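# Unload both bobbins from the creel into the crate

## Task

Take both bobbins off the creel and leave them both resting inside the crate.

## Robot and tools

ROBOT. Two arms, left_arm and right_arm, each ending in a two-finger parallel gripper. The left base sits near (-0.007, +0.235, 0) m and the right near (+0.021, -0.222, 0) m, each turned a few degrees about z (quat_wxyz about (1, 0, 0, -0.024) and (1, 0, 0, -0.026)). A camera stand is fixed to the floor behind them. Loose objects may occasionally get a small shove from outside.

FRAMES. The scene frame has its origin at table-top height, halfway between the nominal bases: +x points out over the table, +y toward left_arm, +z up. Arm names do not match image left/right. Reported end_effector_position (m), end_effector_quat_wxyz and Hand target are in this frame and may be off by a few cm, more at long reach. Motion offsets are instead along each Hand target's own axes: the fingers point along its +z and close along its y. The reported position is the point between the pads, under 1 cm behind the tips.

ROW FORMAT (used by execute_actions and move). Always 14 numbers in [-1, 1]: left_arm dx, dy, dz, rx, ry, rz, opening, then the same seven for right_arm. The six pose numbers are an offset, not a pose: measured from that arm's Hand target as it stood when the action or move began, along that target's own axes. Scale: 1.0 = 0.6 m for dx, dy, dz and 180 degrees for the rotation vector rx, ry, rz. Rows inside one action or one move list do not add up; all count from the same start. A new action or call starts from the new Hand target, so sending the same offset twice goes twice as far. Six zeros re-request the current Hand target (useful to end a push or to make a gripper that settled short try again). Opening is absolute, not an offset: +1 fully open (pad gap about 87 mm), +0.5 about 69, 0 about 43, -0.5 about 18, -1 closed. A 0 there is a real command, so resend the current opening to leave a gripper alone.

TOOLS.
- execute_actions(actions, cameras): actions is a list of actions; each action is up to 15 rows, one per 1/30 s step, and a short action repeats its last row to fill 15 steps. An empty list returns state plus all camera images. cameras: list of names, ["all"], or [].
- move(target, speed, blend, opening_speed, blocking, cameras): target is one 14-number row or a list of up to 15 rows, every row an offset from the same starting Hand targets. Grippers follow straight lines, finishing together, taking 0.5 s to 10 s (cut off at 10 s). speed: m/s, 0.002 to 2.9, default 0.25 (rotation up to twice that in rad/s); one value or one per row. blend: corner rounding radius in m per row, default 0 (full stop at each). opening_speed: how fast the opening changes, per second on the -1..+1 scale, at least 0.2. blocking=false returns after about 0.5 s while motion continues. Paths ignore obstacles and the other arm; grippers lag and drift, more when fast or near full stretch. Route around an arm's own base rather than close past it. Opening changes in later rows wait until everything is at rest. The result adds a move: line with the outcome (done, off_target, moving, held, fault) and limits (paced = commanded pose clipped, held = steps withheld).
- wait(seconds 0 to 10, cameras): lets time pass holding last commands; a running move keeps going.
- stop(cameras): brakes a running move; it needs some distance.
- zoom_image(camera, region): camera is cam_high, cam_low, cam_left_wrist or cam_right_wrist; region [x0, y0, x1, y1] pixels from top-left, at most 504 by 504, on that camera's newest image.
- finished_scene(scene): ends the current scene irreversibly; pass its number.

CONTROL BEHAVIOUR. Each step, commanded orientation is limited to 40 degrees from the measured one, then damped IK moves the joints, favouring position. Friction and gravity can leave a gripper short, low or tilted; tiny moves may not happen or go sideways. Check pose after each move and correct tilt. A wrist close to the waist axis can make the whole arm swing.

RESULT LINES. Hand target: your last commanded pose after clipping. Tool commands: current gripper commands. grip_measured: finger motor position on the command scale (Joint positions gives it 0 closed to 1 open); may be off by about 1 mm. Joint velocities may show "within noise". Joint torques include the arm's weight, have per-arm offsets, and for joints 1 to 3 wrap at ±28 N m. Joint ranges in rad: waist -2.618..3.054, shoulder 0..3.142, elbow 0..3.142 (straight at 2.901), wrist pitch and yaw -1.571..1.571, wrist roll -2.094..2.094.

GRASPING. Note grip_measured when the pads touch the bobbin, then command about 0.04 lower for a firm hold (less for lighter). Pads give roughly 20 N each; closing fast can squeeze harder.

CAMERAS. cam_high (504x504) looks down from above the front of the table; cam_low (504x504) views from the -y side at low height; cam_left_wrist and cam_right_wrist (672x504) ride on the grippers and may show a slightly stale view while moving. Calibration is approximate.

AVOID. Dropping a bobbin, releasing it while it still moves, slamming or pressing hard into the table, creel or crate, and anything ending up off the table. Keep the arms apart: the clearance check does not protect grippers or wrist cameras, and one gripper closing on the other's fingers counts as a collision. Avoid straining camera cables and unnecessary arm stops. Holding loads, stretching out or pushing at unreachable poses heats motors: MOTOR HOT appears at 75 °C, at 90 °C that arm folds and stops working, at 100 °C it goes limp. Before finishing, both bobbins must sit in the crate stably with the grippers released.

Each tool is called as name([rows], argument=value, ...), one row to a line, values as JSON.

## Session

execute_actions(actions=[])

zoom_image(camera="cam_high", region=[150, 150, 450, 350])

zoom_image(camera="cam_low", region=[180, 200, 360, 330])

Scene clock: 0.00 s.
left_arm: end_effector_position=(+0.2547, +0.1972, +0.1533) grip_measured=+1.000 end_effector_quat_wxyz=(+0.595, -0.009, +0.796, -0.110) | right_arm: end_effector_position=(+0.3383, -0.2761, +0.3409) grip_measured=+0.966 end_effector_quat_wxyz=(+0.619, +0.192, +0.756, -0.093)
Joint positions: left_arm=[0.02 0.473 0.337 -0.138 0.138 -0.155 1] | right_arm=[0.081 0.951 1.156 -0.444 0.418 0.199 0.983]
Joint velocities: within noise
Joint torques (N m): no reading
Motor temperatures (°C): left_arm=[24 32 38 23 24 26 23] | right_arm=[22 28 31 23 22 25 25]
Heat: left arm: 38 °C; right arm: 31 °C.
Hand target: left_arm +0.2556, +0.1972, +0.1582; +0.599, -0.009, +0.793, -0.110 | right_arm +0.3373, -0.2760, +0.3413; +0.618, +0.192, +0.757, -0.093
Tool commands: left_gripper/opening=+1.0 right_gripper/opening=+1.0
camera_calibration:
cam_left_wrist: T_world_to_cam=[[-0.123637, -0.969284, 0.212611, 0.185022], [-0.922536, 0.0333412, -0.384469, 0.308485], [0.365571, -0.243675, -0.898321, 0.234848], [0, 0, 0, 1]] pos_world=[0.22161, 0.22628, 0.290234]
cam_right_wrist: T_world_to_cam=[[-0.417743, -0.901946, -0.109474, -0.0709221], [-0.791411, 0.42041, -0.443761, 0.554995], [0.446272, -0.0987389, -0.889433, 0.268942], [0, 0, 0, 1]] pos_world=[0.289581, -0.270738, 0.477727]

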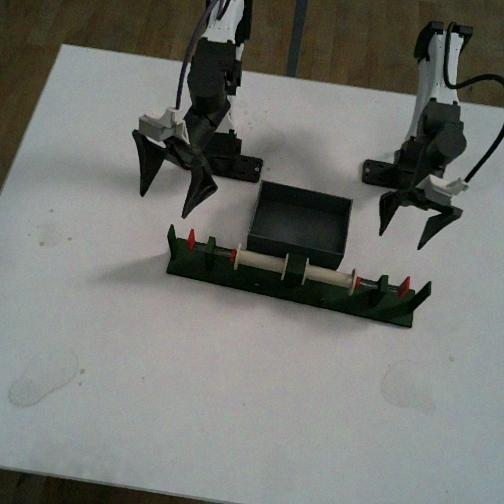

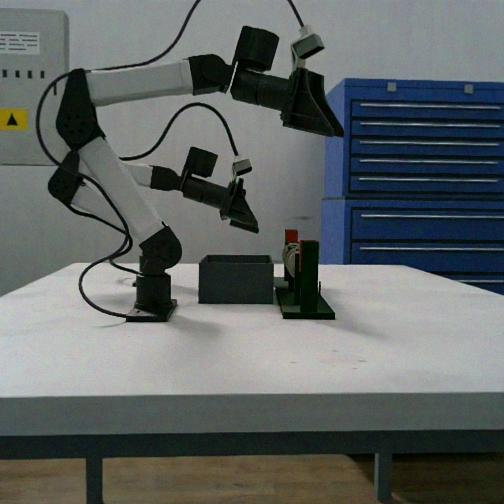

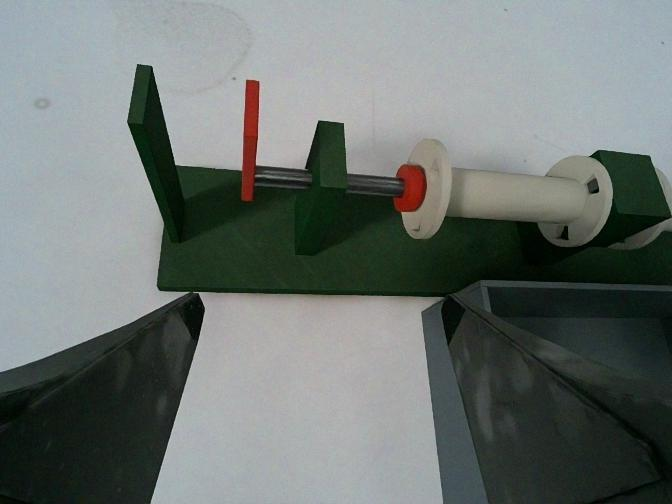

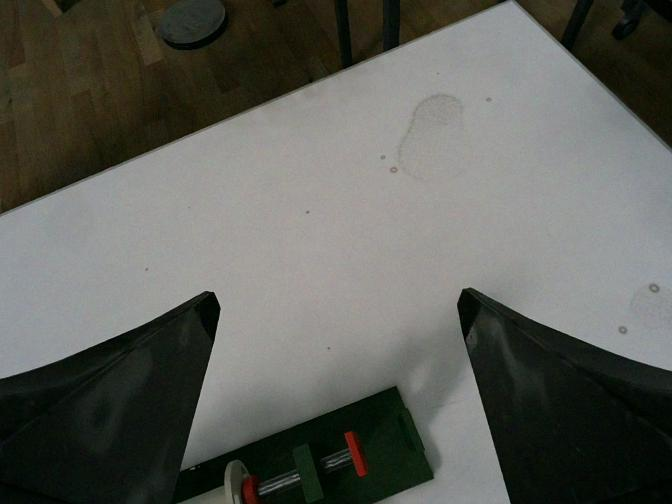

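Scaled by 1.680.

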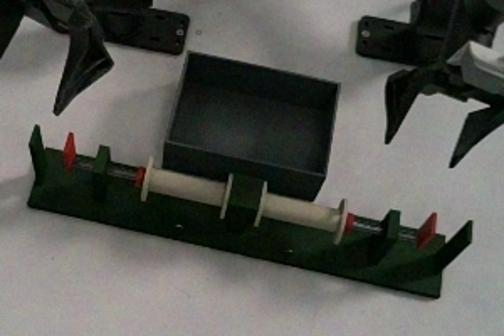

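Scaled by 2.800.

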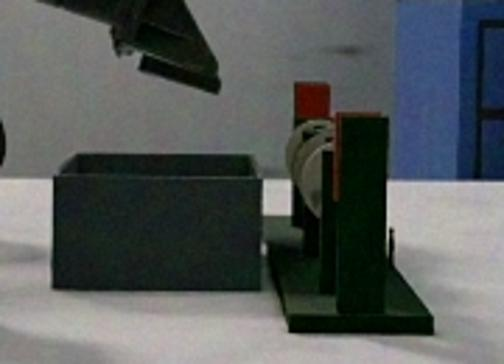

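move(target=[-0.1638,-0.434,0.1267,0.3793,0.212,0.3156,1,0.2185,-0.0073,-0.0127,-0.0661,0.32,-0.1007,1], speed=0.25, cameras=["all"])

Scene clock: 34.57 s.
left_arm: end_effector_position=(+0.3254, -0.0513, +0.2763) grip_measured=+1.000 end_effector_quat_wxyz=(+0.264, +0.668, +0.659, -0.223) | right_arm: end_effector_position=(+0.3071, -0.2536, +0.2124) grip_measured=+0.966 end_effector_quat_wxyz=(+0.178, +0.036, +0.983, -0.011)
Joint positions: left_arm=[-0.518 2.105 2.562 -1.556 0.546 0.885 1] | right_arm=[-0.056 1.501 1.599 -1.31 -0.004 -0.035 0.983]
Joint torques (N m): left_arm=[-0.81 -9.25 7.27 1.08 0.43 0.24] | right_arm=[-0.24 -3.77 10.28 0.85 -0.09 -0.12]
Motor temperatures (°C): left_arm=[24 32 44 29 24 26 23] | right_arm=[22 28 35 27 22 25 25]
Heat: left arm: 44 °C; right arm: 35 °C.
Hand target: left_arm +0.3253, -0.0550, +0.2797; +0.217, +0.691, +0.650, -0.231 | right_arm +0.3072, -0.2540, +0.2153; +0.173, +0.035, +0.984, -0.006
Off the commanded pose: left_arm 0.005 m, 6 deg | right_arm 0.003 m, 1 deg.
joint sent to its limit (left arm) — joint 4 (wrist pitch), lower limit. The joint targets are off in orientation, not in position.
move: off_target (left_arm)
camera_calibration:
cam_left_wrist: T_world_to_cam=[[-0.999375, -0.0159345, -0.0315681, 0.328139], [-0.0215292, 0.982371, 0.185697, 0.0271273], [0.0280526, 0.18626, -0.9821, 0.413883], [0, 0, 0, 1]] pos_world=[0.316908, -0.0985104, 0.411796]
cam_right_wrist: T_world_to_cam=[[-0.0915416, -0.995718, 0.0128866, -0.227734], [-0.859551, 0.0855438, 0.503839, 0.198692], [-0.502784, 0.0350456, -0.863701, 0.49076], [0, 0, 0, 1]] pos_world=[0.396685, -0.260955, 0.326696]

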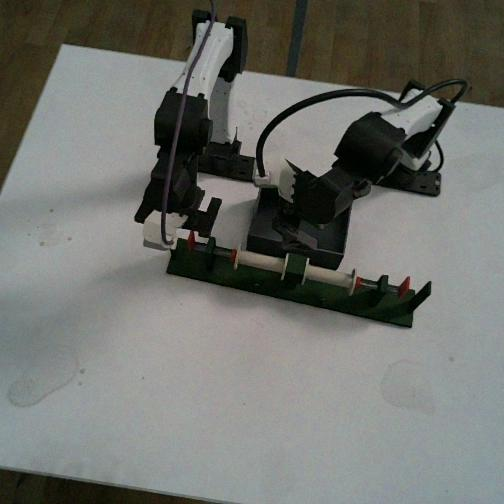

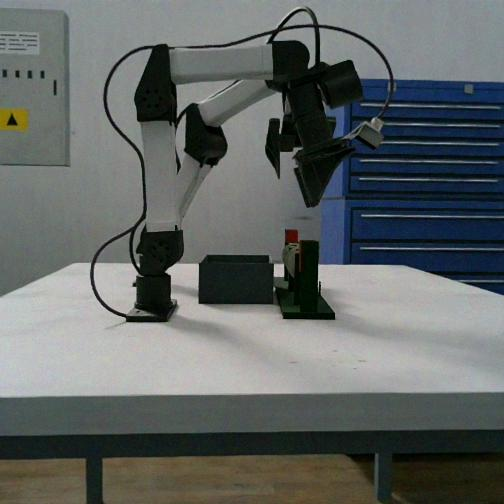

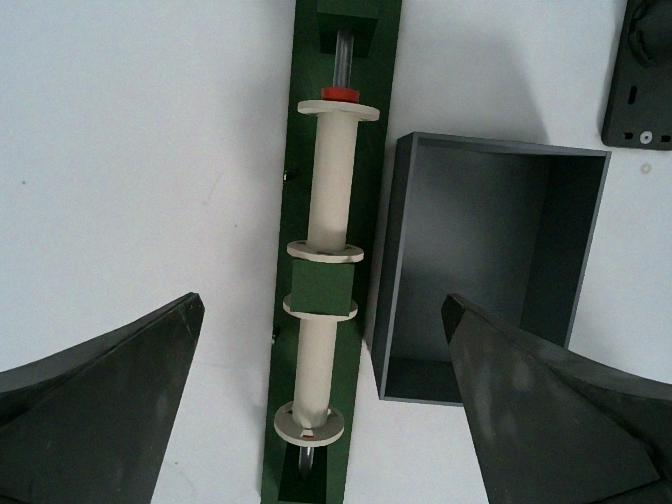

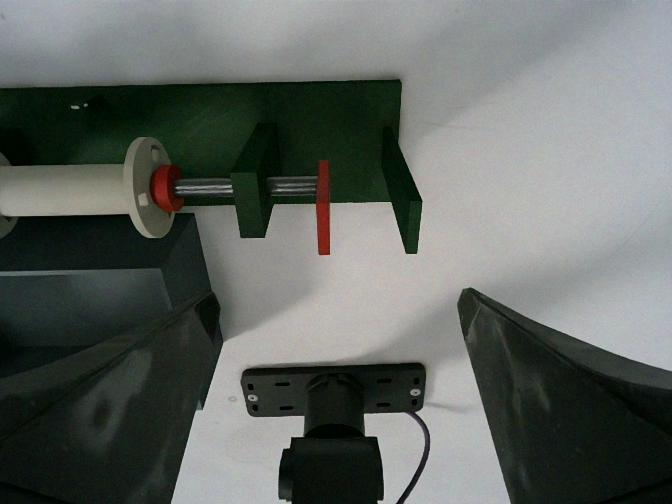

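move(target=[0.0603,0.004,0.2023,0.0027,-0.0169,0.0035,1,0.0727,0.0122,0.1478,-0.0019,0,-0.0052,0], speed=0.12, opening_speed=1.5, cameras=["cam_left_wrist","cam_right_wrist"])

Scene clock: 62.40 s.
left_arm: end_effector_position=(+0.3281, -0.0957, +0.1564) grip_measured=+1.000 end_effector_quat_wxyz=(+0.225, +0.690, +0.643, -0.245) | right_arm: end_effector_position=(+0.2962, -0.2496, +0.1141) grip_measured=+0.000 end_effector_quat_wxyz=(+0.159, +0.031, +0.987, -0.009)
Joint positions: left_arm=[-0.591 2.073 2.001 -1.094 0.56 0.885 1] | right_arm=[-0.046 1.441 1.156 -0.966 -0.004 -0.035 0.5]
Joint torques (N m): left_arm=[-0.81 -12.71 4.96 1.24 0.49 0.01] | right_arm=[0.91 -6.8 6.57 1.15 -0.05 -0.05]
Motor temperatures (°C): left_arm=[24 37 44 26 24 26 23] | right_arm=[22 29 36 26 22 25 25]
Heat: left arm: 44 °C; right arm: 36 °C.
Hand target: left_arm +0.3246, -0.0992, +0.1610; +0.232, +0.689, +0.639, -0.251 | right_arm +0.2970, -0.2460, +0.1170; +0.173, +0.026, +0.985, -0.005
Off the commanded pose: left_arm 0.007 m, 1 deg | right_arm 0.005 m, 2 deg.
move: done
camera_calibration:
cam_left_wrist: T_world_to_cam=[[-0.997525, 0.0630211, 0.0311646, 0.323483], [0.0682046, 0.975004, 0.211459, 0.0589739], [-0.0170592, 0.213061, -0.97689, 0.320958], [0, 0, 0, 1]] pos_world=[0.324136, -0.14627, 0.290989]
cam_right_wrist: T_world_to_cam=[[-0.0808022, -0.996655, 0.0122612, -0.226732], [-0.84046, 0.0747415, 0.536695, 0.226337], [-0.535816, 0.033061, -0.843687, 0.407235], [0, 0, 0, 1]] pos_world=[0.390109, -0.256354, 0.224886]
Images, in order (width x height): cam_left_wrist 672x504, cam_right_wrist 672x504.

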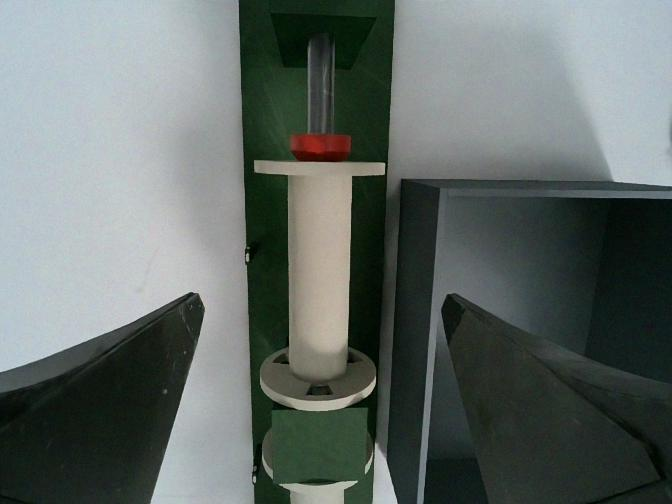

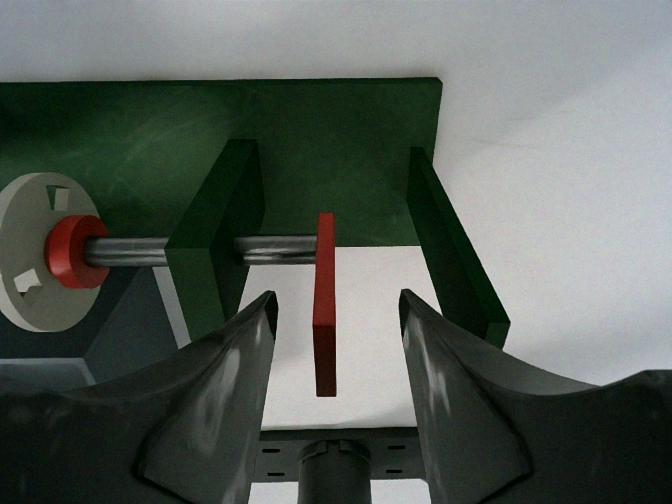

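move([
  [0.063,0.0083,0.069,0,0,0,1,0,0.0075,0,0,0,0,0],
  [0.063,0.0083,0.069,0,0,0,1,0,0.0075,0,0,0,0,-1],
], speed=0.08, opening_speed=0.8, cameras=["cam_left_wrist","cam_right_wrist"])

Scene clock: 79.87 s.
left_arm: end_effector_position=(+0.3290, -0.0970, +0.1001) grip_measured=+1.000 end_effector_quat_wxyz=(+0.222, +0.690, +0.643, -0.247) | right_arm: end_effector_position=(+0.2970, -0.2443, +0.1144) grip_measured=-0.826 end_effector_quat_wxyz=(+0.160, +0.031, +0.987, -0.007)
Joint positions: left_arm=[-0.591 2.073 1.779 -0.878 0.563 0.885 1] | right_arm=[-0.029 1.44 1.156 -0.964 -0.002 -0.016 0.087]
Joint torques (N m): left_arm=[0.17 -12.79 5.05 1.24 0.5 0.11] | right_arm=[0.94 -6.78 6.54 1.16 0.01 -0.09]
Motor temperatures (°C): left_arm=[24 45 43 26 24 26 23] | right_arm=[22 29 35 26 22 25 25]
Heat: left arm: 45 °C; right arm: 35 °C.
Hand target: left_arm +0.3297, -0.0972, +0.1050; +0.232, +0.689, +0.639, -0.251 | right_arm +0.2972, -0.2415, +0.1170; +0.173, +0.026, +0.985, -0.005
Off the commanded pose: left_arm 0.005 m, 1 deg | right_arm 0.004 m, 2 deg.
move: done
camera_calibration:
cam_left_wrist: T_world_to_cam=[[-0.997193, 0.0640524, 0.038764, 0.325383], [0.0708738, 0.974474, 0.213019, 0.0709274], [-0.0241301, 0.215168, -0.976279, 0.268673], [0, 0, 0, 1]] pos_world=[0.325926, -0.147768, 0.234578]
cam_right_wrist: T_world_to_cam=[[-0.081305, -0.996654, 0.00833523, -0.220836], [-0.841805, 0.0731453, 0.534803, 0.226678], [-0.533624, 0.0364655, -0.844935, 0.408049], [0, 0, 0, 1]] pos_world=[0.390608, -0.251557, 0.225388]
Images, in order (width x height): cam_left_wrist 672x504, cam_right_wrist 672x504.

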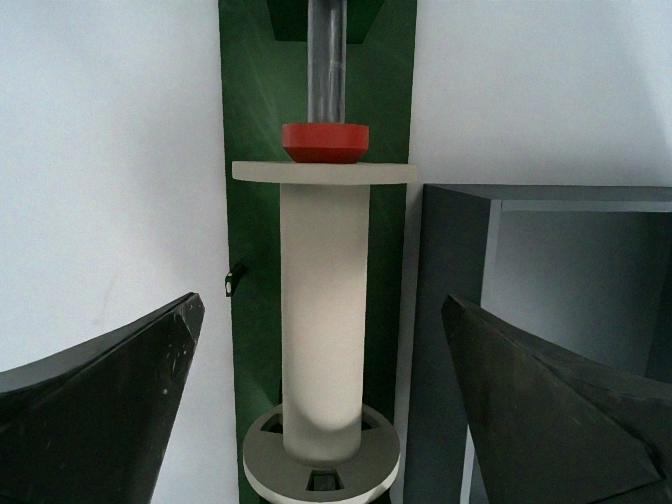

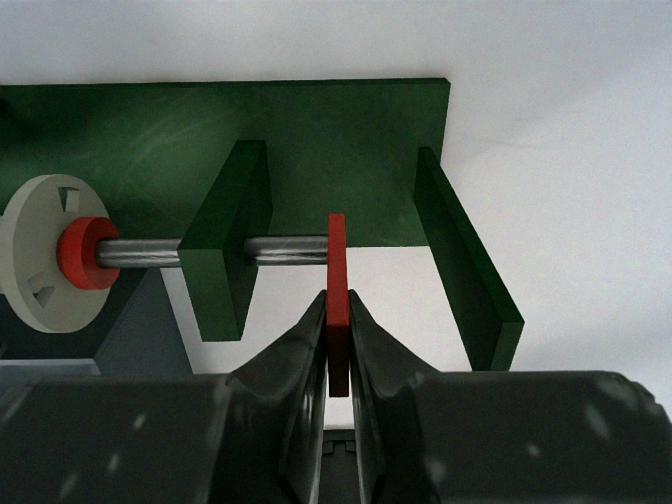

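move([
  [0.0107,0,0.0128,0,0,0,1,0,0,0,0,0,0,-1],
  [0.0107,0,0.0128,0,0,0,-0.36,0,0,0,0,0,0,-1],
], speed=0.05, opening_speed=0.8, cameras=["cam_left_wrist"])

Scene clock: 85.87 s.
left_arm: end_effector_position=(+0.3288, -0.0972, +0.0915) grip_measured=-0.261 end_effector_quat_wxyz=(+0.223, +0.690, +0.643, -0.247) | right_arm: end_effector_position=(+0.2970, -0.2443, +0.1144) grip_measured=-0.826 end_effector_quat_wxyz=(+0.160, +0.031, +0.987, -0.007)
Joint positions: left_arm=[-0.591 2.073 1.743 -0.84 0.565 0.885 0.369] | right_arm=[-0.029 1.44 1.156 -0.964 -0.002 -0.016 0.087]
Joint torques (N m): left_arm=[0.18 -12.51 5.03 1.24 0.49 0.12] | right_arm=[0.91 -6.82 6.52 1.16 0 -0.07]
Heat: left arm: 47 °C; right arm: 35 °C.
Hand target: left_arm +0.3298, -0.0973, +0.0950; +0.232, +0.689, +0.639, -0.251 | right_arm +0.2972, -0.2415, +0.1170; +0.173, +0.026, +0.985, -0.005
Off the commanded pose: left_arm 0.004 m, 1 deg | right_arm 0.004 m, 2 deg.
move: done
camera_calibration:
cam_left_wrist: T_world_to_cam=[[-0.997213, 0.0648057, 0.0369748, 0.325824], [0.0711612, 0.975056, 0.210242, 0.0731941], [-0.0224276, 0.212287, -0.97695, 0.259501], [0, 0, 0, 1]] pos_world=[0.325527, -0.147572, 0.226084]
Images, in order (width x height): cam_left_wrist 672x504.

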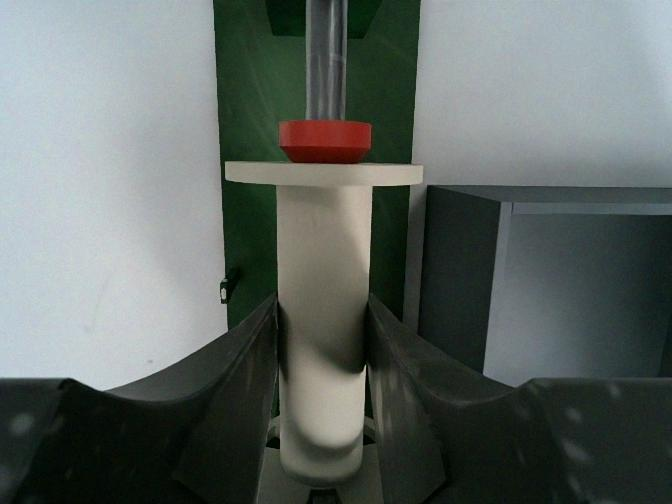

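move(target=[0,0,0,0,0,0,-0.36,0,-0.1167,0,0.0584,-0.0027,0.0144,-1], speed=0.05, cameras=["cam_left_wrist","cam_right_wrist"])

Scene clock: 95.33 s.
left_arm: end_effector_position=(+0.3288, -0.0972, +0.0915) grip_measured=-0.261 end_effector_quat_wxyz=(+0.223, +0.690, +0.643, -0.247) | right_arm: end_effector_position=(+0.2953, -0.2643, +0.1143) grip_measured=-0.826 end_effector_quat_wxyz=(+0.163, +0.041, +0.986, -0.001)
Joint positions: left_arm=[-0.591 2.073 1.743 -0.84 0.565 0.885 0.369] | right_arm=[-0.115 1.44 1.155 -0.961 -0.039 -0.078 0.087]
Joint torques (N m): left_arm=[0.2 -12.49 5.04 1.24 0.48 0.11] | right_arm=[-3.52 -6.41 6.94 1.3 1.91 -0.36]
Heat: left arm: 49 °C; right arm: 35 °C.
Hand target: left_arm +0.3298, -0.0973, +0.0950; +0.232, +0.689, +0.639, -0.251 | right_arm +0.2935, -0.3114, +0.1171; +0.174, +0.064, +0.978, -0.091
Off the commanded pose: left_arm 0.004 m, 1 deg | right_arm 0.047 m, 11 deg.
move: off_target (right_arm)
camera_calibration:
cam_left_wrist: T_world_to_cam=[[-0.997213, 0.0648057, 0.0369748, 0.325824], [0.0711612, 0.975056, 0.210242, 0.0731941], [-0.0224276, 0.212287, -0.97695, 0.259501], [0, 0, 0, 1]] pos_world=[0.325527, -0.147572, 0.226084]
cam_right_wrist: T_world_to_cam=[[-0.0978059, -0.99518, -0.00710493, -0.233976], [-0.843411, 0.0790962, 0.531414, 0.229277], [-0.528291, 0.0579678, -0.847082, 0.412116], [0, 0, 0, 1]] pos_world=[0.388208, -0.274872, 0.225593]
Images, in order (width x height): cam_left_wrist 672x504, cam_right_wrist 672x504.

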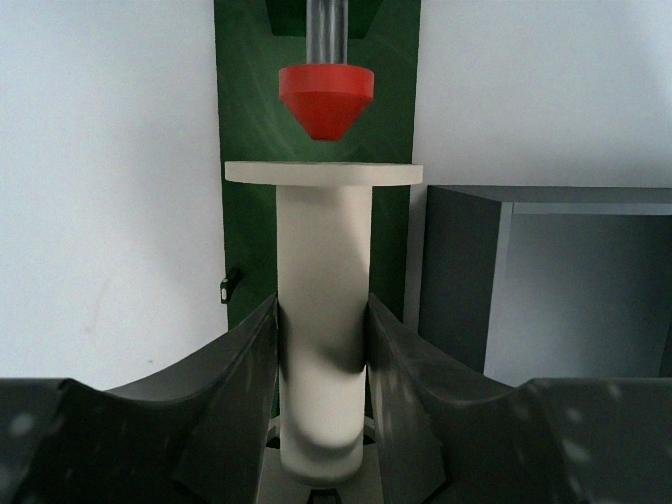

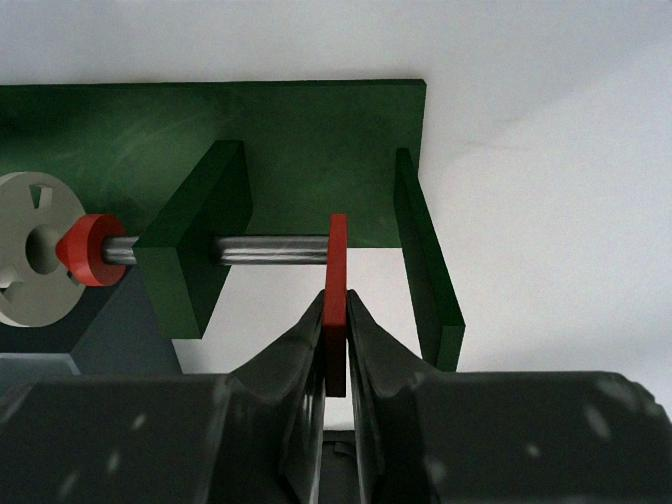

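move(target=[0,0,0,0,0,0,-0.36,-0.0047,-0.0488,0.01,0.0184,-0.0013,0.0022,-1], speed=0.05, cameras=["cam_left_wrist","cam_right_wrist"])

Scene clock: 101.20 s.
left_arm: end_effector_position=(+0.3288, -0.0972, +0.0915) grip_measured=-0.261 end_effector_quat_wxyz=(+0.223, +0.690, +0.643, -0.247) | right_arm: end_effector_position=(+0.2941, -0.2784, +0.1145) grip_measured=-0.822 end_effector_quat_wxyz=(+0.166, +0.042, +0.985, +0.001)
Joint positions: left_arm=[-0.591 2.073 1.743 -0.84 0.565 0.885 0.369] | right_arm=[-0.172 1.44 1.155 -0.957 -0.061 -0.128 0.089]
Joint torques (N m): left_arm=[0.2 -12.52 5.05 1.24 0.48 0.12] | right_arm=[-4.51 -5.48 7.94 1.43 2.45 -0.43]
Motor temperatures (°C): left_arm=[24 50 42 26 24 26 23] | right_arm=[22 30 35 26 23 25 26]
Heat: left arm: 50 °C; right arm: 35 °C.
Hand target: left_arm +0.3298, -0.0973, +0.0950; +0.232, +0.689, +0.639, -0.251 | right_arm +0.2935, -0.3415, +0.1171; +0.175, +0.072, +0.975, -0.119
Off the commanded pose: left_arm 0.004 m, 1 deg | right_arm 0.063 m, 14 deg.
move: off_target (right_arm)
camera_calibration:
cam_left_wrist: T_world_to_cam=[[-0.997213, 0.0648057, 0.0369748, 0.325824], [0.0711612, 0.975056, 0.210242, 0.0731941], [-0.0224276, 0.212287, -0.97695, 0.259501], [0, 0, 0, 1]] pos_world=[0.325527, -0.147572, 0.226084]
cam_right_wrist: T_world_to_cam=[[-0.100224, -0.994901, -0.0112433, -0.246756], [-0.847205, 0.0794092, 0.525298, 0.231118], [-0.521727, 0.062173, -0.850844, 0.412151], [0, 0, 0, 1]] pos_world=[0.386103, -0.289476, 0.226496]
Images, in order (width x height): cam_left_wrist 672x504, cam_right_wrist 672x504.

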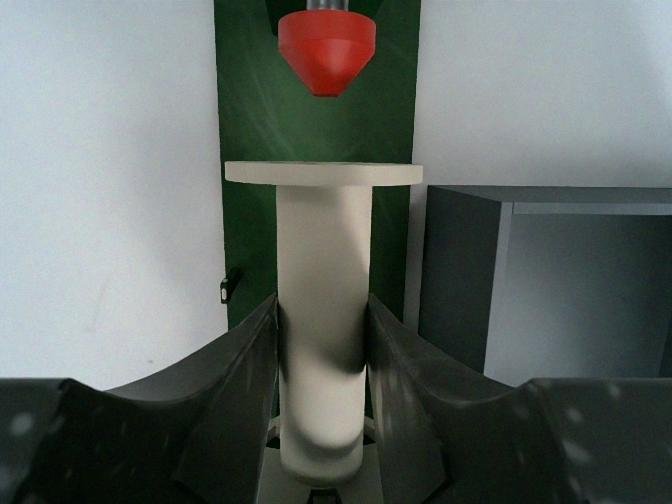

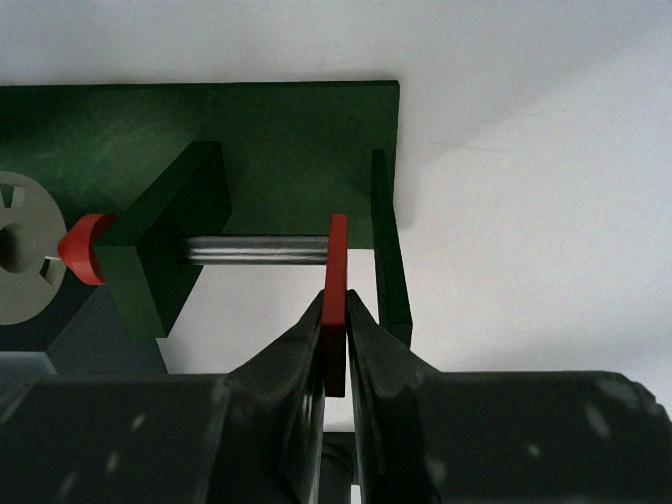

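move(target=[-0.0205,0,0.0172,0,0,0,-0.36,0,0,0,0,0,0,-1], speed=0.04, cameras=["cam_left_wrist","cam_right_wrist"])

Scene clock: 107.00 s.
left_arm: end_effector_position=(+0.3272, -0.1026, +0.0908) grip_measured=-0.261 end_effector_quat_wxyz=(+0.225, +0.691, +0.642, -0.245) | right_arm: end_effector_position=(+0.2941, -0.2783, +0.1145) grip_measured=-0.822 end_effector_quat_wxyz=(+0.167, +0.042, +0.985, +0.001)
Joint positions: left_arm=[-0.605 2.075 1.743 -0.826 0.555 0.872 0.369] | right_arm=[-0.172 1.44 1.155 -0.957 -0.061 -0.128 0.089]
Joint torques (N m): left_arm=[-1.43 -9.98 8.69 1.18 0.45 -0.08] | right_arm=[-4.44 -5.49 7.99 1.43 2.45 -0.42]
Heat: left arm: 51 °C; right arm: 36 °C.
Hand target: left_arm +0.3285, -0.1133, +0.0949; +0.232, +0.689, +0.639, -0.251 | right_arm +0.2936, -0.3414, +0.1171; +0.175, +0.072, +0.975, -0.119
Off the commanded pose: left_arm 0.012 m, 1 deg | right_arm 0.063 m, 14 deg.
move: off_target (left_arm, right_arm)
camera_calibration:
cam_left_wrist: T_world_to_cam=[[-0.997441, 0.0645287, 0.0307838, 0.325253], [0.0696021, 0.974839, 0.211766, 0.0790966], [-0.0163443, 0.213366, -0.976836, 0.258131], [0, 0, 0, 1]] pos_world=[0.323134, -0.153171, 0.225389]
cam_right_wrist: T_world_to_cam=[[-0.100117, -0.994907, -0.0116608, -0.246705], [-0.847225, 0.0790991, 0.525312, 0.231033], [-0.521714, 0.0624721, -0.85083, 0.412229], [0, 0, 0, 1]] pos_world=[0.386103, -0.289476, 0.226496]
Images, in order (width x height): cam_left_wrist 672x504, cam_right_wrist 672x504.

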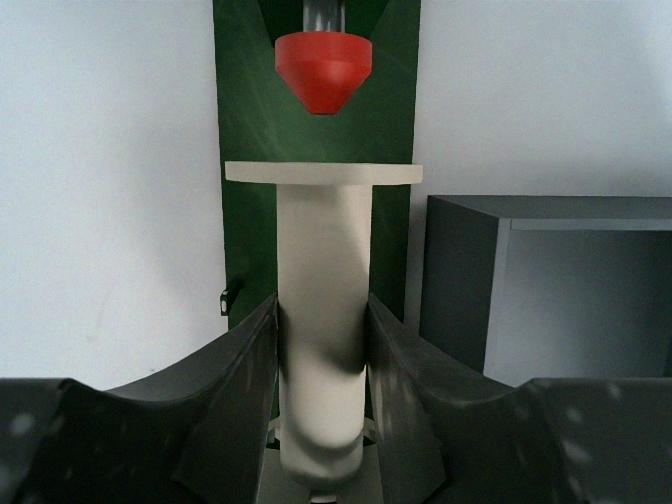

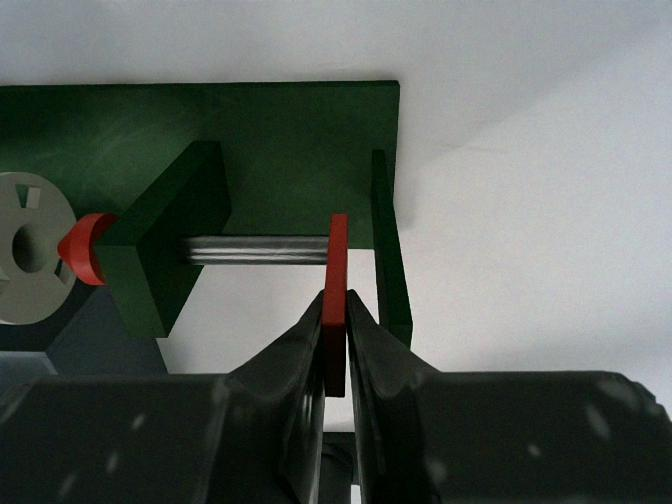

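move(target=[-0.0103,0,0.0086,0,0,0,-0.36,0,0,0,0,0,0,-1], speed=0.04, cameras=["cam_left_wrist","cam_right_wrist"])

Scene clock: 110.23 s.
left_arm: end_effector_position=(+0.3225, -0.1120, +0.0870) grip_measured=-0.261 end_effector_quat_wxyz=(+0.219, +0.690, +0.644, -0.248) | right_arm: end_effector_position=(+0.2941, -0.2783, +0.1145) grip_measured=-0.822 end_effector_quat_wxyz=(+0.167, +0.042, +0.985, +0.001)
Joint positions: left_arm=[-0.627 2.096 1.76 -0.824 0.55 0.848 0.369] | right_arm=[-0.172 1.44 1.155 -0.957 -0.061 -0.128 0.089]
Joint torques (N m): left_arm=[-0.7 -10.54 9.31 1.17 0.42 -0.02] | right_arm=[-4.49 -5.46 7.95 1.43 2.43 -0.46]
Heat: left arm: 50 °C; right arm: 36 °C.
Hand target: left_arm +0.3279, -0.1214, +0.0950; +0.232, +0.689, +0.639, -0.251 | right_arm +0.2936, -0.3414, +0.1171; +0.175, +0.072, +0.975, -0.119
Off the commanded pose: left_arm 0.013 m, 2 deg | right_arm 0.063 m, 14 deg.
move: off_target (left_arm, right_arm)
camera_calibration:
cam_left_wrist: T_world_to_cam=[[-0.996786, 0.0666462, 0.0444511, 0.320126], [0.0747198, 0.973559, 0.21587, 0.087169], [-0.0288889, 0.218498, -0.97541, 0.260726], [0, 0, 0, 1]] pos_world=[0.320116, -0.163167, 0.221268]
cam_right_wrist: T_world_to_cam=[[-0.100117, -0.994907, -0.0116608, -0.246705], [-0.847225, 0.0790991, 0.525312, 0.231033], [-0.521714, 0.0624721, -0.85083, 0.412229], [0, 0, 0, 1]] pos_world=[0.386103, -0.289476, 0.226496]
Images, in order (width x height): cam_left_wrist 672x504, cam_right_wrist 672x504.

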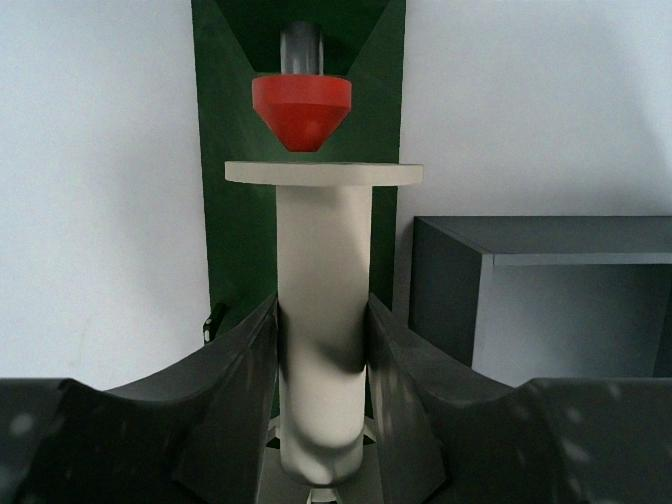

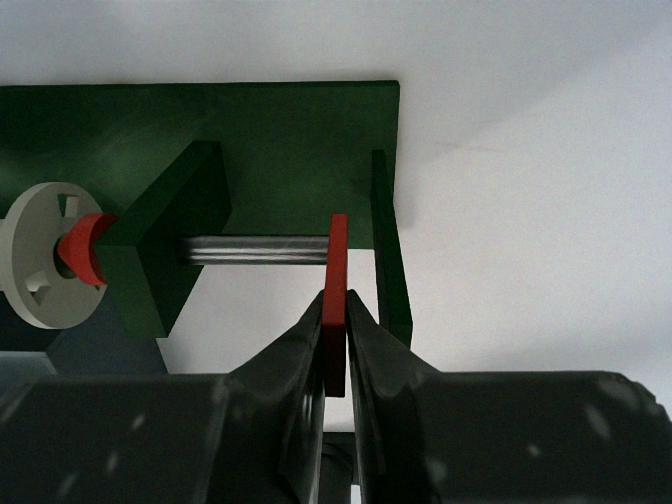

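move([
  [-0.0427,0.0033,-0.0511,0,0,0,-0.36,0,0,0,0,0,0,-1],
  [-0.129,-0.051,-0.174,0,0,0,-0.36,0,0,0,0,0,0,-1],
], speed=[0.05,0.12], blend=0.01, cameras=["cam_left_wrist","cam_right_wrist","cam_low"])

Scene clock: 118.30 s.
left_arm: end_effector_position=(+0.2991, -0.1083, +0.2033) grip_measured=-0.261 end_effector_quat_wxyz=(+0.208, +0.689, +0.646, -0.254) | right_arm: end_effector_position=(+0.2941, -0.2783, +0.1145) grip_measured=-0.822 end_effector_quat_wxyz=(+0.167, +0.042, +0.985, +0.001)
Joint positions: left_arm=[-0.652 2.099 2.237 -1.307 0.55 0.82 0.369] | right_arm=[-0.172 1.44 1.155 -0.957 -0.061 -0.128 0.089]
Joint torques (N m): left_arm=[-0.84 -13.52 8.83 1.05 0.31 -0.02] | right_arm=[-4.51 -5.48 7.94 1.43 2.45 -0.43]
Heat: left arm: 50 °C; right arm: 36 °C.
Hand target: left_arm +0.2982, -0.1111, +0.2247; +0.232, +0.689, +0.639, -0.251 | right_arm +0.2935, -0.3415, +0.1171; +0.175, +0.072, +0.975, -0.119
Off the commanded pose: left_arm 0.022 m, 3 deg | right_arm 0.063 m, 14 deg.
move: off_target (left_arm, right_arm)
camera_calibration:
cam_left_wrist: T_world_to_cam=[[-0.99527, 0.0688375, 0.0685535, 0.286294], [0.0824405, 0.971761, 0.221097, 0.0566545], [-0.0513978, 0.225703, -0.972839, 0.3797], [0, 0, 0, 1]] pos_world=[0.299785, -0.160462, 0.337234]
cam_right_wrist: T_world_to_cam=[[-0.0997088, -0.994949, -0.0115646, -0.246896], [-0.847269, 0.0788035, 0.525286, 0.23097], [-0.521721, 0.0621739, -0.850847, 0.412149], [0, 0, 0, 1]] pos_world=[0.386103, -0.289476, 0.226496]
Images, in order (width x height): cam_low 504x504, cam_left_wrist 672x504, cam_right_wrist 672x504.

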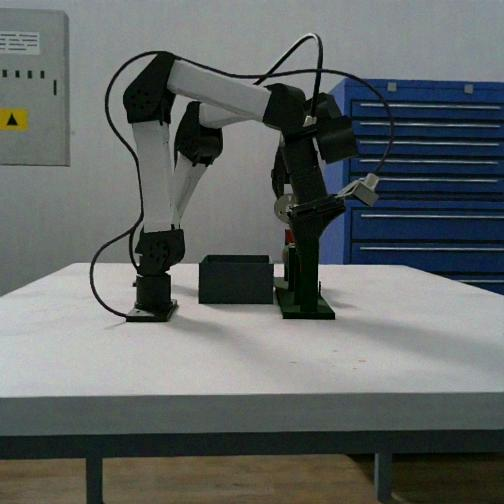

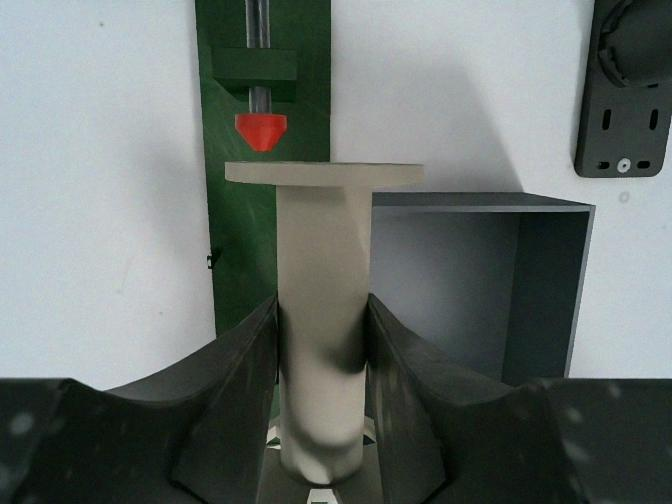

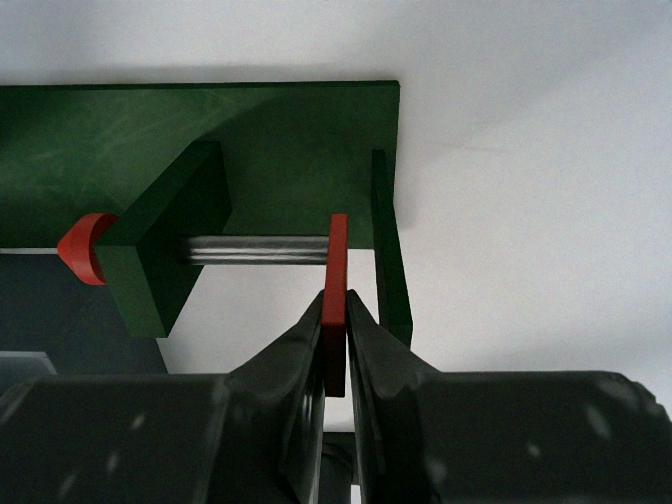

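move(target=[0.1342,-0.1557,-0.1882,-0.3092,0.0171,-0.3954,-0.36,0.0122,0.1642,-0.042,-0.0767,0.0041,-0.0165,-1], speed=0.2, cameras=["all"])

Scene clock: 150.33 s.
left_arm: end_effector_position=(+0.2139, +0.0309, +0.2432) grip_measured=-0.261 end_effector_quat_wxyz=(+0.288, +0.045, +0.957, +0.004) | right_arm: end_effector_position=(+0.2976, -0.2397, +0.1144) grip_measured=-0.827 end_effector_quat_wxyz=(+0.162, +0.030, +0.986, +0.001)
Joint positions: left_arm=[-0.864 1.497 1.681 -1.357 -0.438 -0.728 0.369] | right_arm=[-0.021 1.437 1.153 -0.961 -0.014 -0.008 0.087]
Joint torques (N m): left_arm=[-0.95 -7.47 8.73 1.06 -0.44 -0.07] | right_arm=[0.88 -6.75 6.68 1.13 0.16 -0.11]
Motor temperatures (°C): left_arm=[24 49 46 27 24 26 24] | right_arm=[23 30 37 28 28 25 26]
Heat: left arm: 49 °C; right arm: 37 °C.
Hand target: left_arm +0.2152, +0.0298, +0.2595; +0.309, +0.033, +0.951, -0.011 | right_arm +0.2966, -0.2395, +0.1171; +0.173, +0.026, +0.985, -0.005
Off the commanded pose: left_arm 0.016 m, 3 deg | right_arm 0.003 m, 1 deg.
move: off_target (left_arm)
camera_calibration:
cam_left_wrist: T_world_to_cam=[[-0.0723717, -0.997343, -0.00826877, 0.0433076], [-0.950479, 0.0664539, 0.303601, 0.148431], [-0.302245, 0.0298314, -0.952763, 0.437591], [0, 0, 0, 1]] pos_world=[0.276474, 0.0202747, 0.372215]
cam_right_wrist: T_world_to_cam=[[-0.0772722, -0.996991, -0.00613887, -0.215843], [-0.844468, 0.0621752, 0.531984, 0.225302], [-0.530002, 0.0462917, -0.846732, 0.409663], [0, 0, 0, 1]] pos_world=[0.390704, -0.248165, 0.225692]

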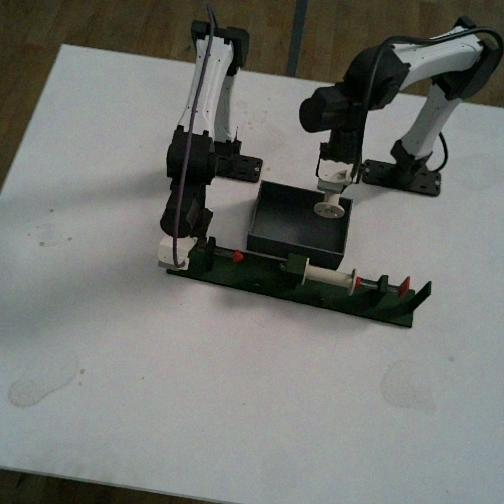

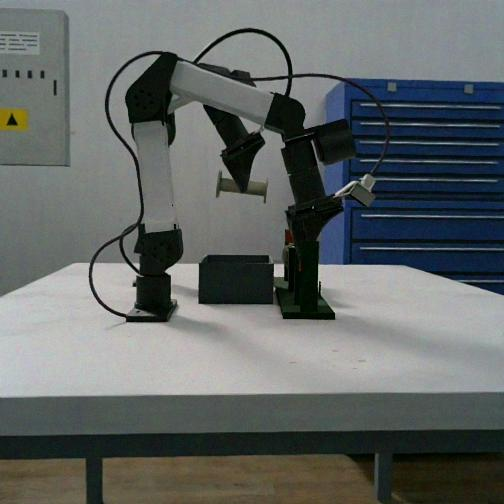

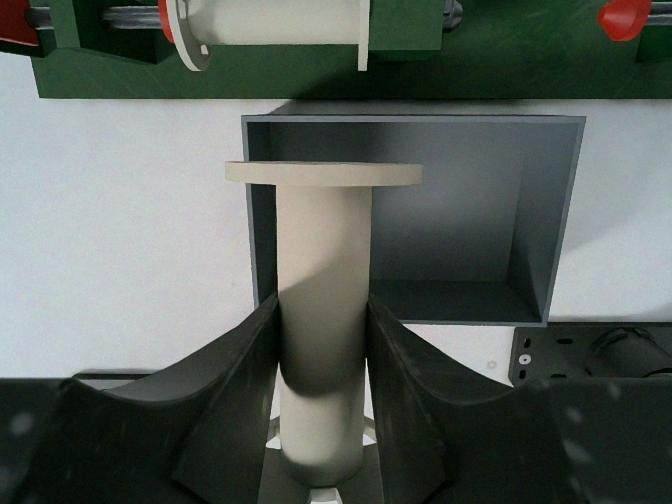

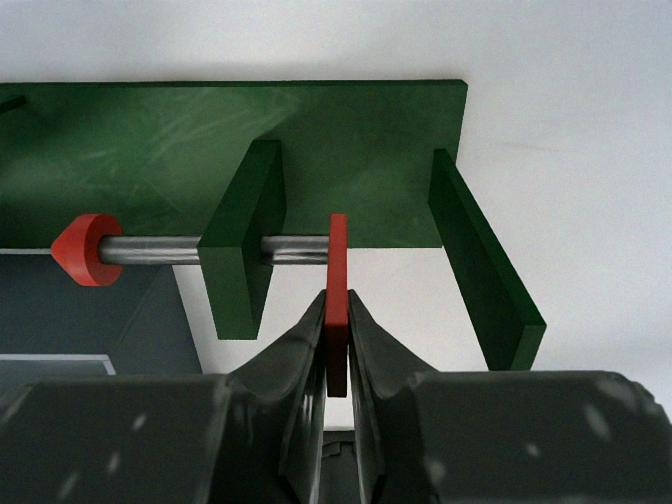

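move(target=[0.1167,-0.0175,0.1625,0,0,0,-0.36,0,-0.005,0,0,0,0,-0.3], speed=0.1, opening_speed=0.4, cameras=["cam_low","cam_left_wrist","cam_right_wrist"])

Scene clock: 163.63 s.
left_arm: end_effector_position=(+0.2133, +0.0204, +0.1334) grip_measured=-0.261 end_effector_quat_wxyz=(+0.292, +0.044, +0.955, -0.001) | right_arm: end_effector_position=(+0.2976, -0.2399, +0.1144) grip_measured=-0.300 end_effector_quat_wxyz=(+0.162, +0.027, +0.986, +0.000)
Joint positions: left_arm=[-0.89 1.432 1.174 -0.911 -0.448 -0.754 0.369] | right_arm=[-0.021 1.437 1.153 -0.961 -0.014 -0.014 0.35]
Joint torques (N m): left_arm=[-0.96 -8.01 5.34 1.31 -0.47 -0.07] | right_arm=[0.01 -6.72 6.65 1.11 0.13 -0.15]
Heat: left arm: 47 °C; right arm: 36 °C.
Hand target: left_arm +0.2150, +0.0191, +0.1395; +0.309, +0.033, +0.950, -0.011 | right_arm +0.2965, -0.2425, +0.1171; +0.173, +0.026, +0.985, -0.005
Off the commanded pose: left_arm 0.006 m, 3 deg | right_arm 0.004 m, 1 deg.
move: off_target (left_arm)
camera_calibration:
cam_left_wrist: T_world_to_cam=[[-0.0722305, -0.997384, 0.00287599, 0.0303298], [-0.952959, 0.0698637, 0.294938, 0.183565], [-0.294367, 0.0185628, -0.955512, 0.332115], [0, 0, 0, 1]] pos_world=[0.274884, 0.0112609, 0.263113]
cam_right_wrist: T_world_to_cam=[[-0.0714617, -0.997434, -0.00423893, -0.218143], [-0.844782, 0.0582642, 0.531929, 0.224521], [-0.530317, 0.0415935, -0.846778, 0.408661], [0, 0, 0, 1]] pos_world=[0.390802, -0.247662, 0.225692]
Images, in order (width x height): cam_low 504x504, cam_left_wrist 672x504, cam_right_wrist 672x504.

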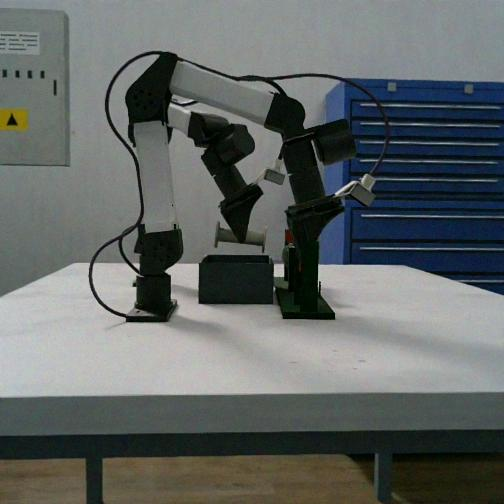

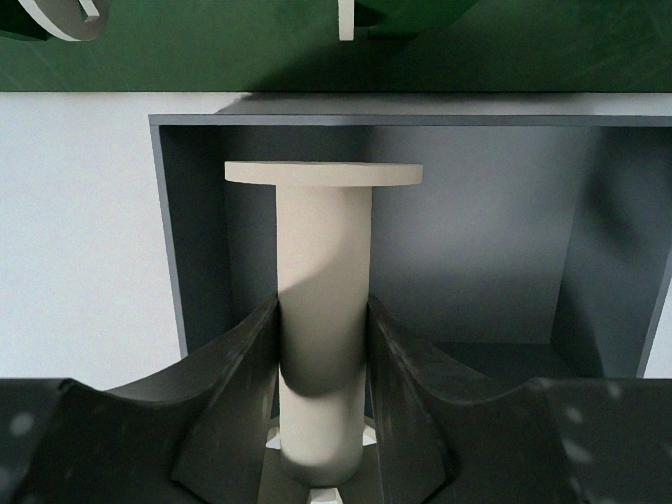

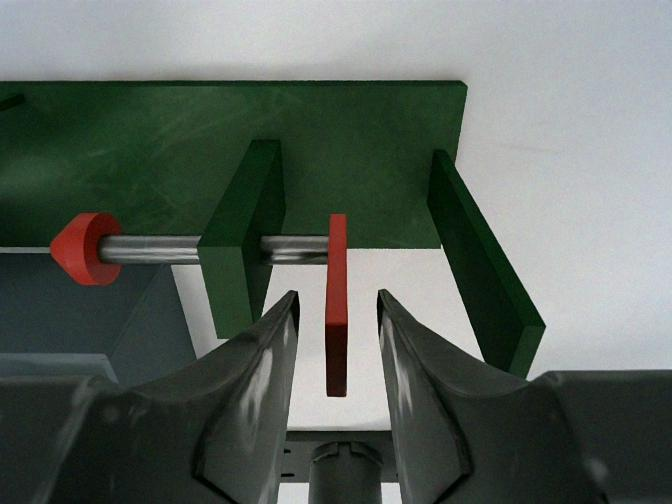

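move(target=[0.0764,0,0.1052,0,0,0,-0.36,-0.04,0,-0.11,0,0,0,-0.3], speed=0.08, cameras=["cam_low","cam_left_wrist"])

Scene clock: 168.93 s.
left_arm: end_effector_position=(+0.2130, +0.0210, +0.0630) grip_measured=-0.261 end_effector_quat_wxyz=(+0.300, +0.040, +0.953, -0.011) | right_arm: end_effector_position=(+0.2980, -0.2400, +0.1829) grip_measured=-0.300 end_effector_quat_wxyz=(+0.175, +0.027, +0.984, -0.001)
Joint positions: left_arm=[-0.89 1.452 0.9 -0.59 -0.449 -0.755 0.369] | right_arm=[-0.021 1.437 1.422 -1.203 -0.014 -0.014 0.35]
Joint torques (N m): left_arm=[-1.02 -5.09 5.31 1.37 -0.47 -0.05] | right_arm=[0.06 -4.36 9.95 0.88 0.12 -0.14]
Heat: left arm: 46 °C; right arm: 36 °C.
Hand target: left_arm +0.2151, +0.0191, +0.0615; +0.309, +0.033, +0.950, -0.011 | right_arm +0.2965, -0.2425, +0.1873; +0.173, +0.026, +0.985, -0.005
Off the commanded pose: left_arm 0.003 m, 1 deg | right_arm 0.005 m, 1 deg.
move: done
camera_calibration:
cam_left_wrist: T_world_to_cam=[[-0.0712533, -0.997191, 0.0230779, 0.0296395], [-0.957647, 0.0748624, 0.278042, 0.20597], [-0.278988, -0.0022891, -0.960292, 0.262174], [0, 0, 0, 1]] pos_world=[0.272502, 0.014737, 0.193811]
Images, in order (width x height): cam_low 504x504, cam_left_wrist 672x504.

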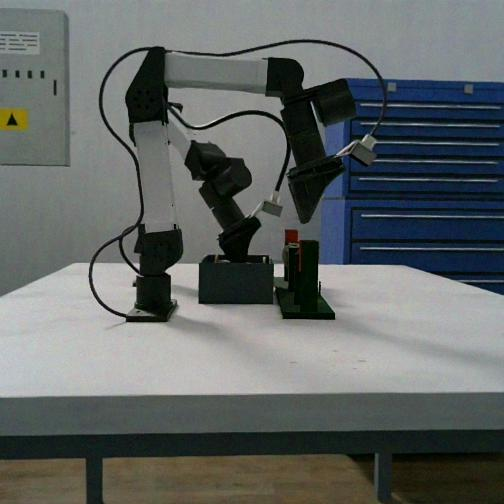

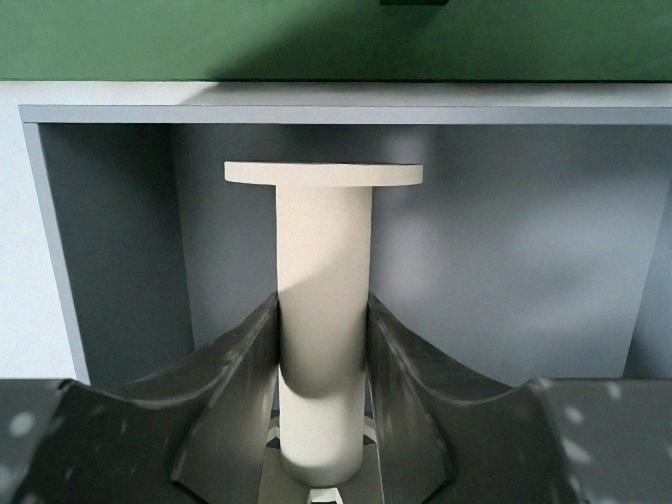

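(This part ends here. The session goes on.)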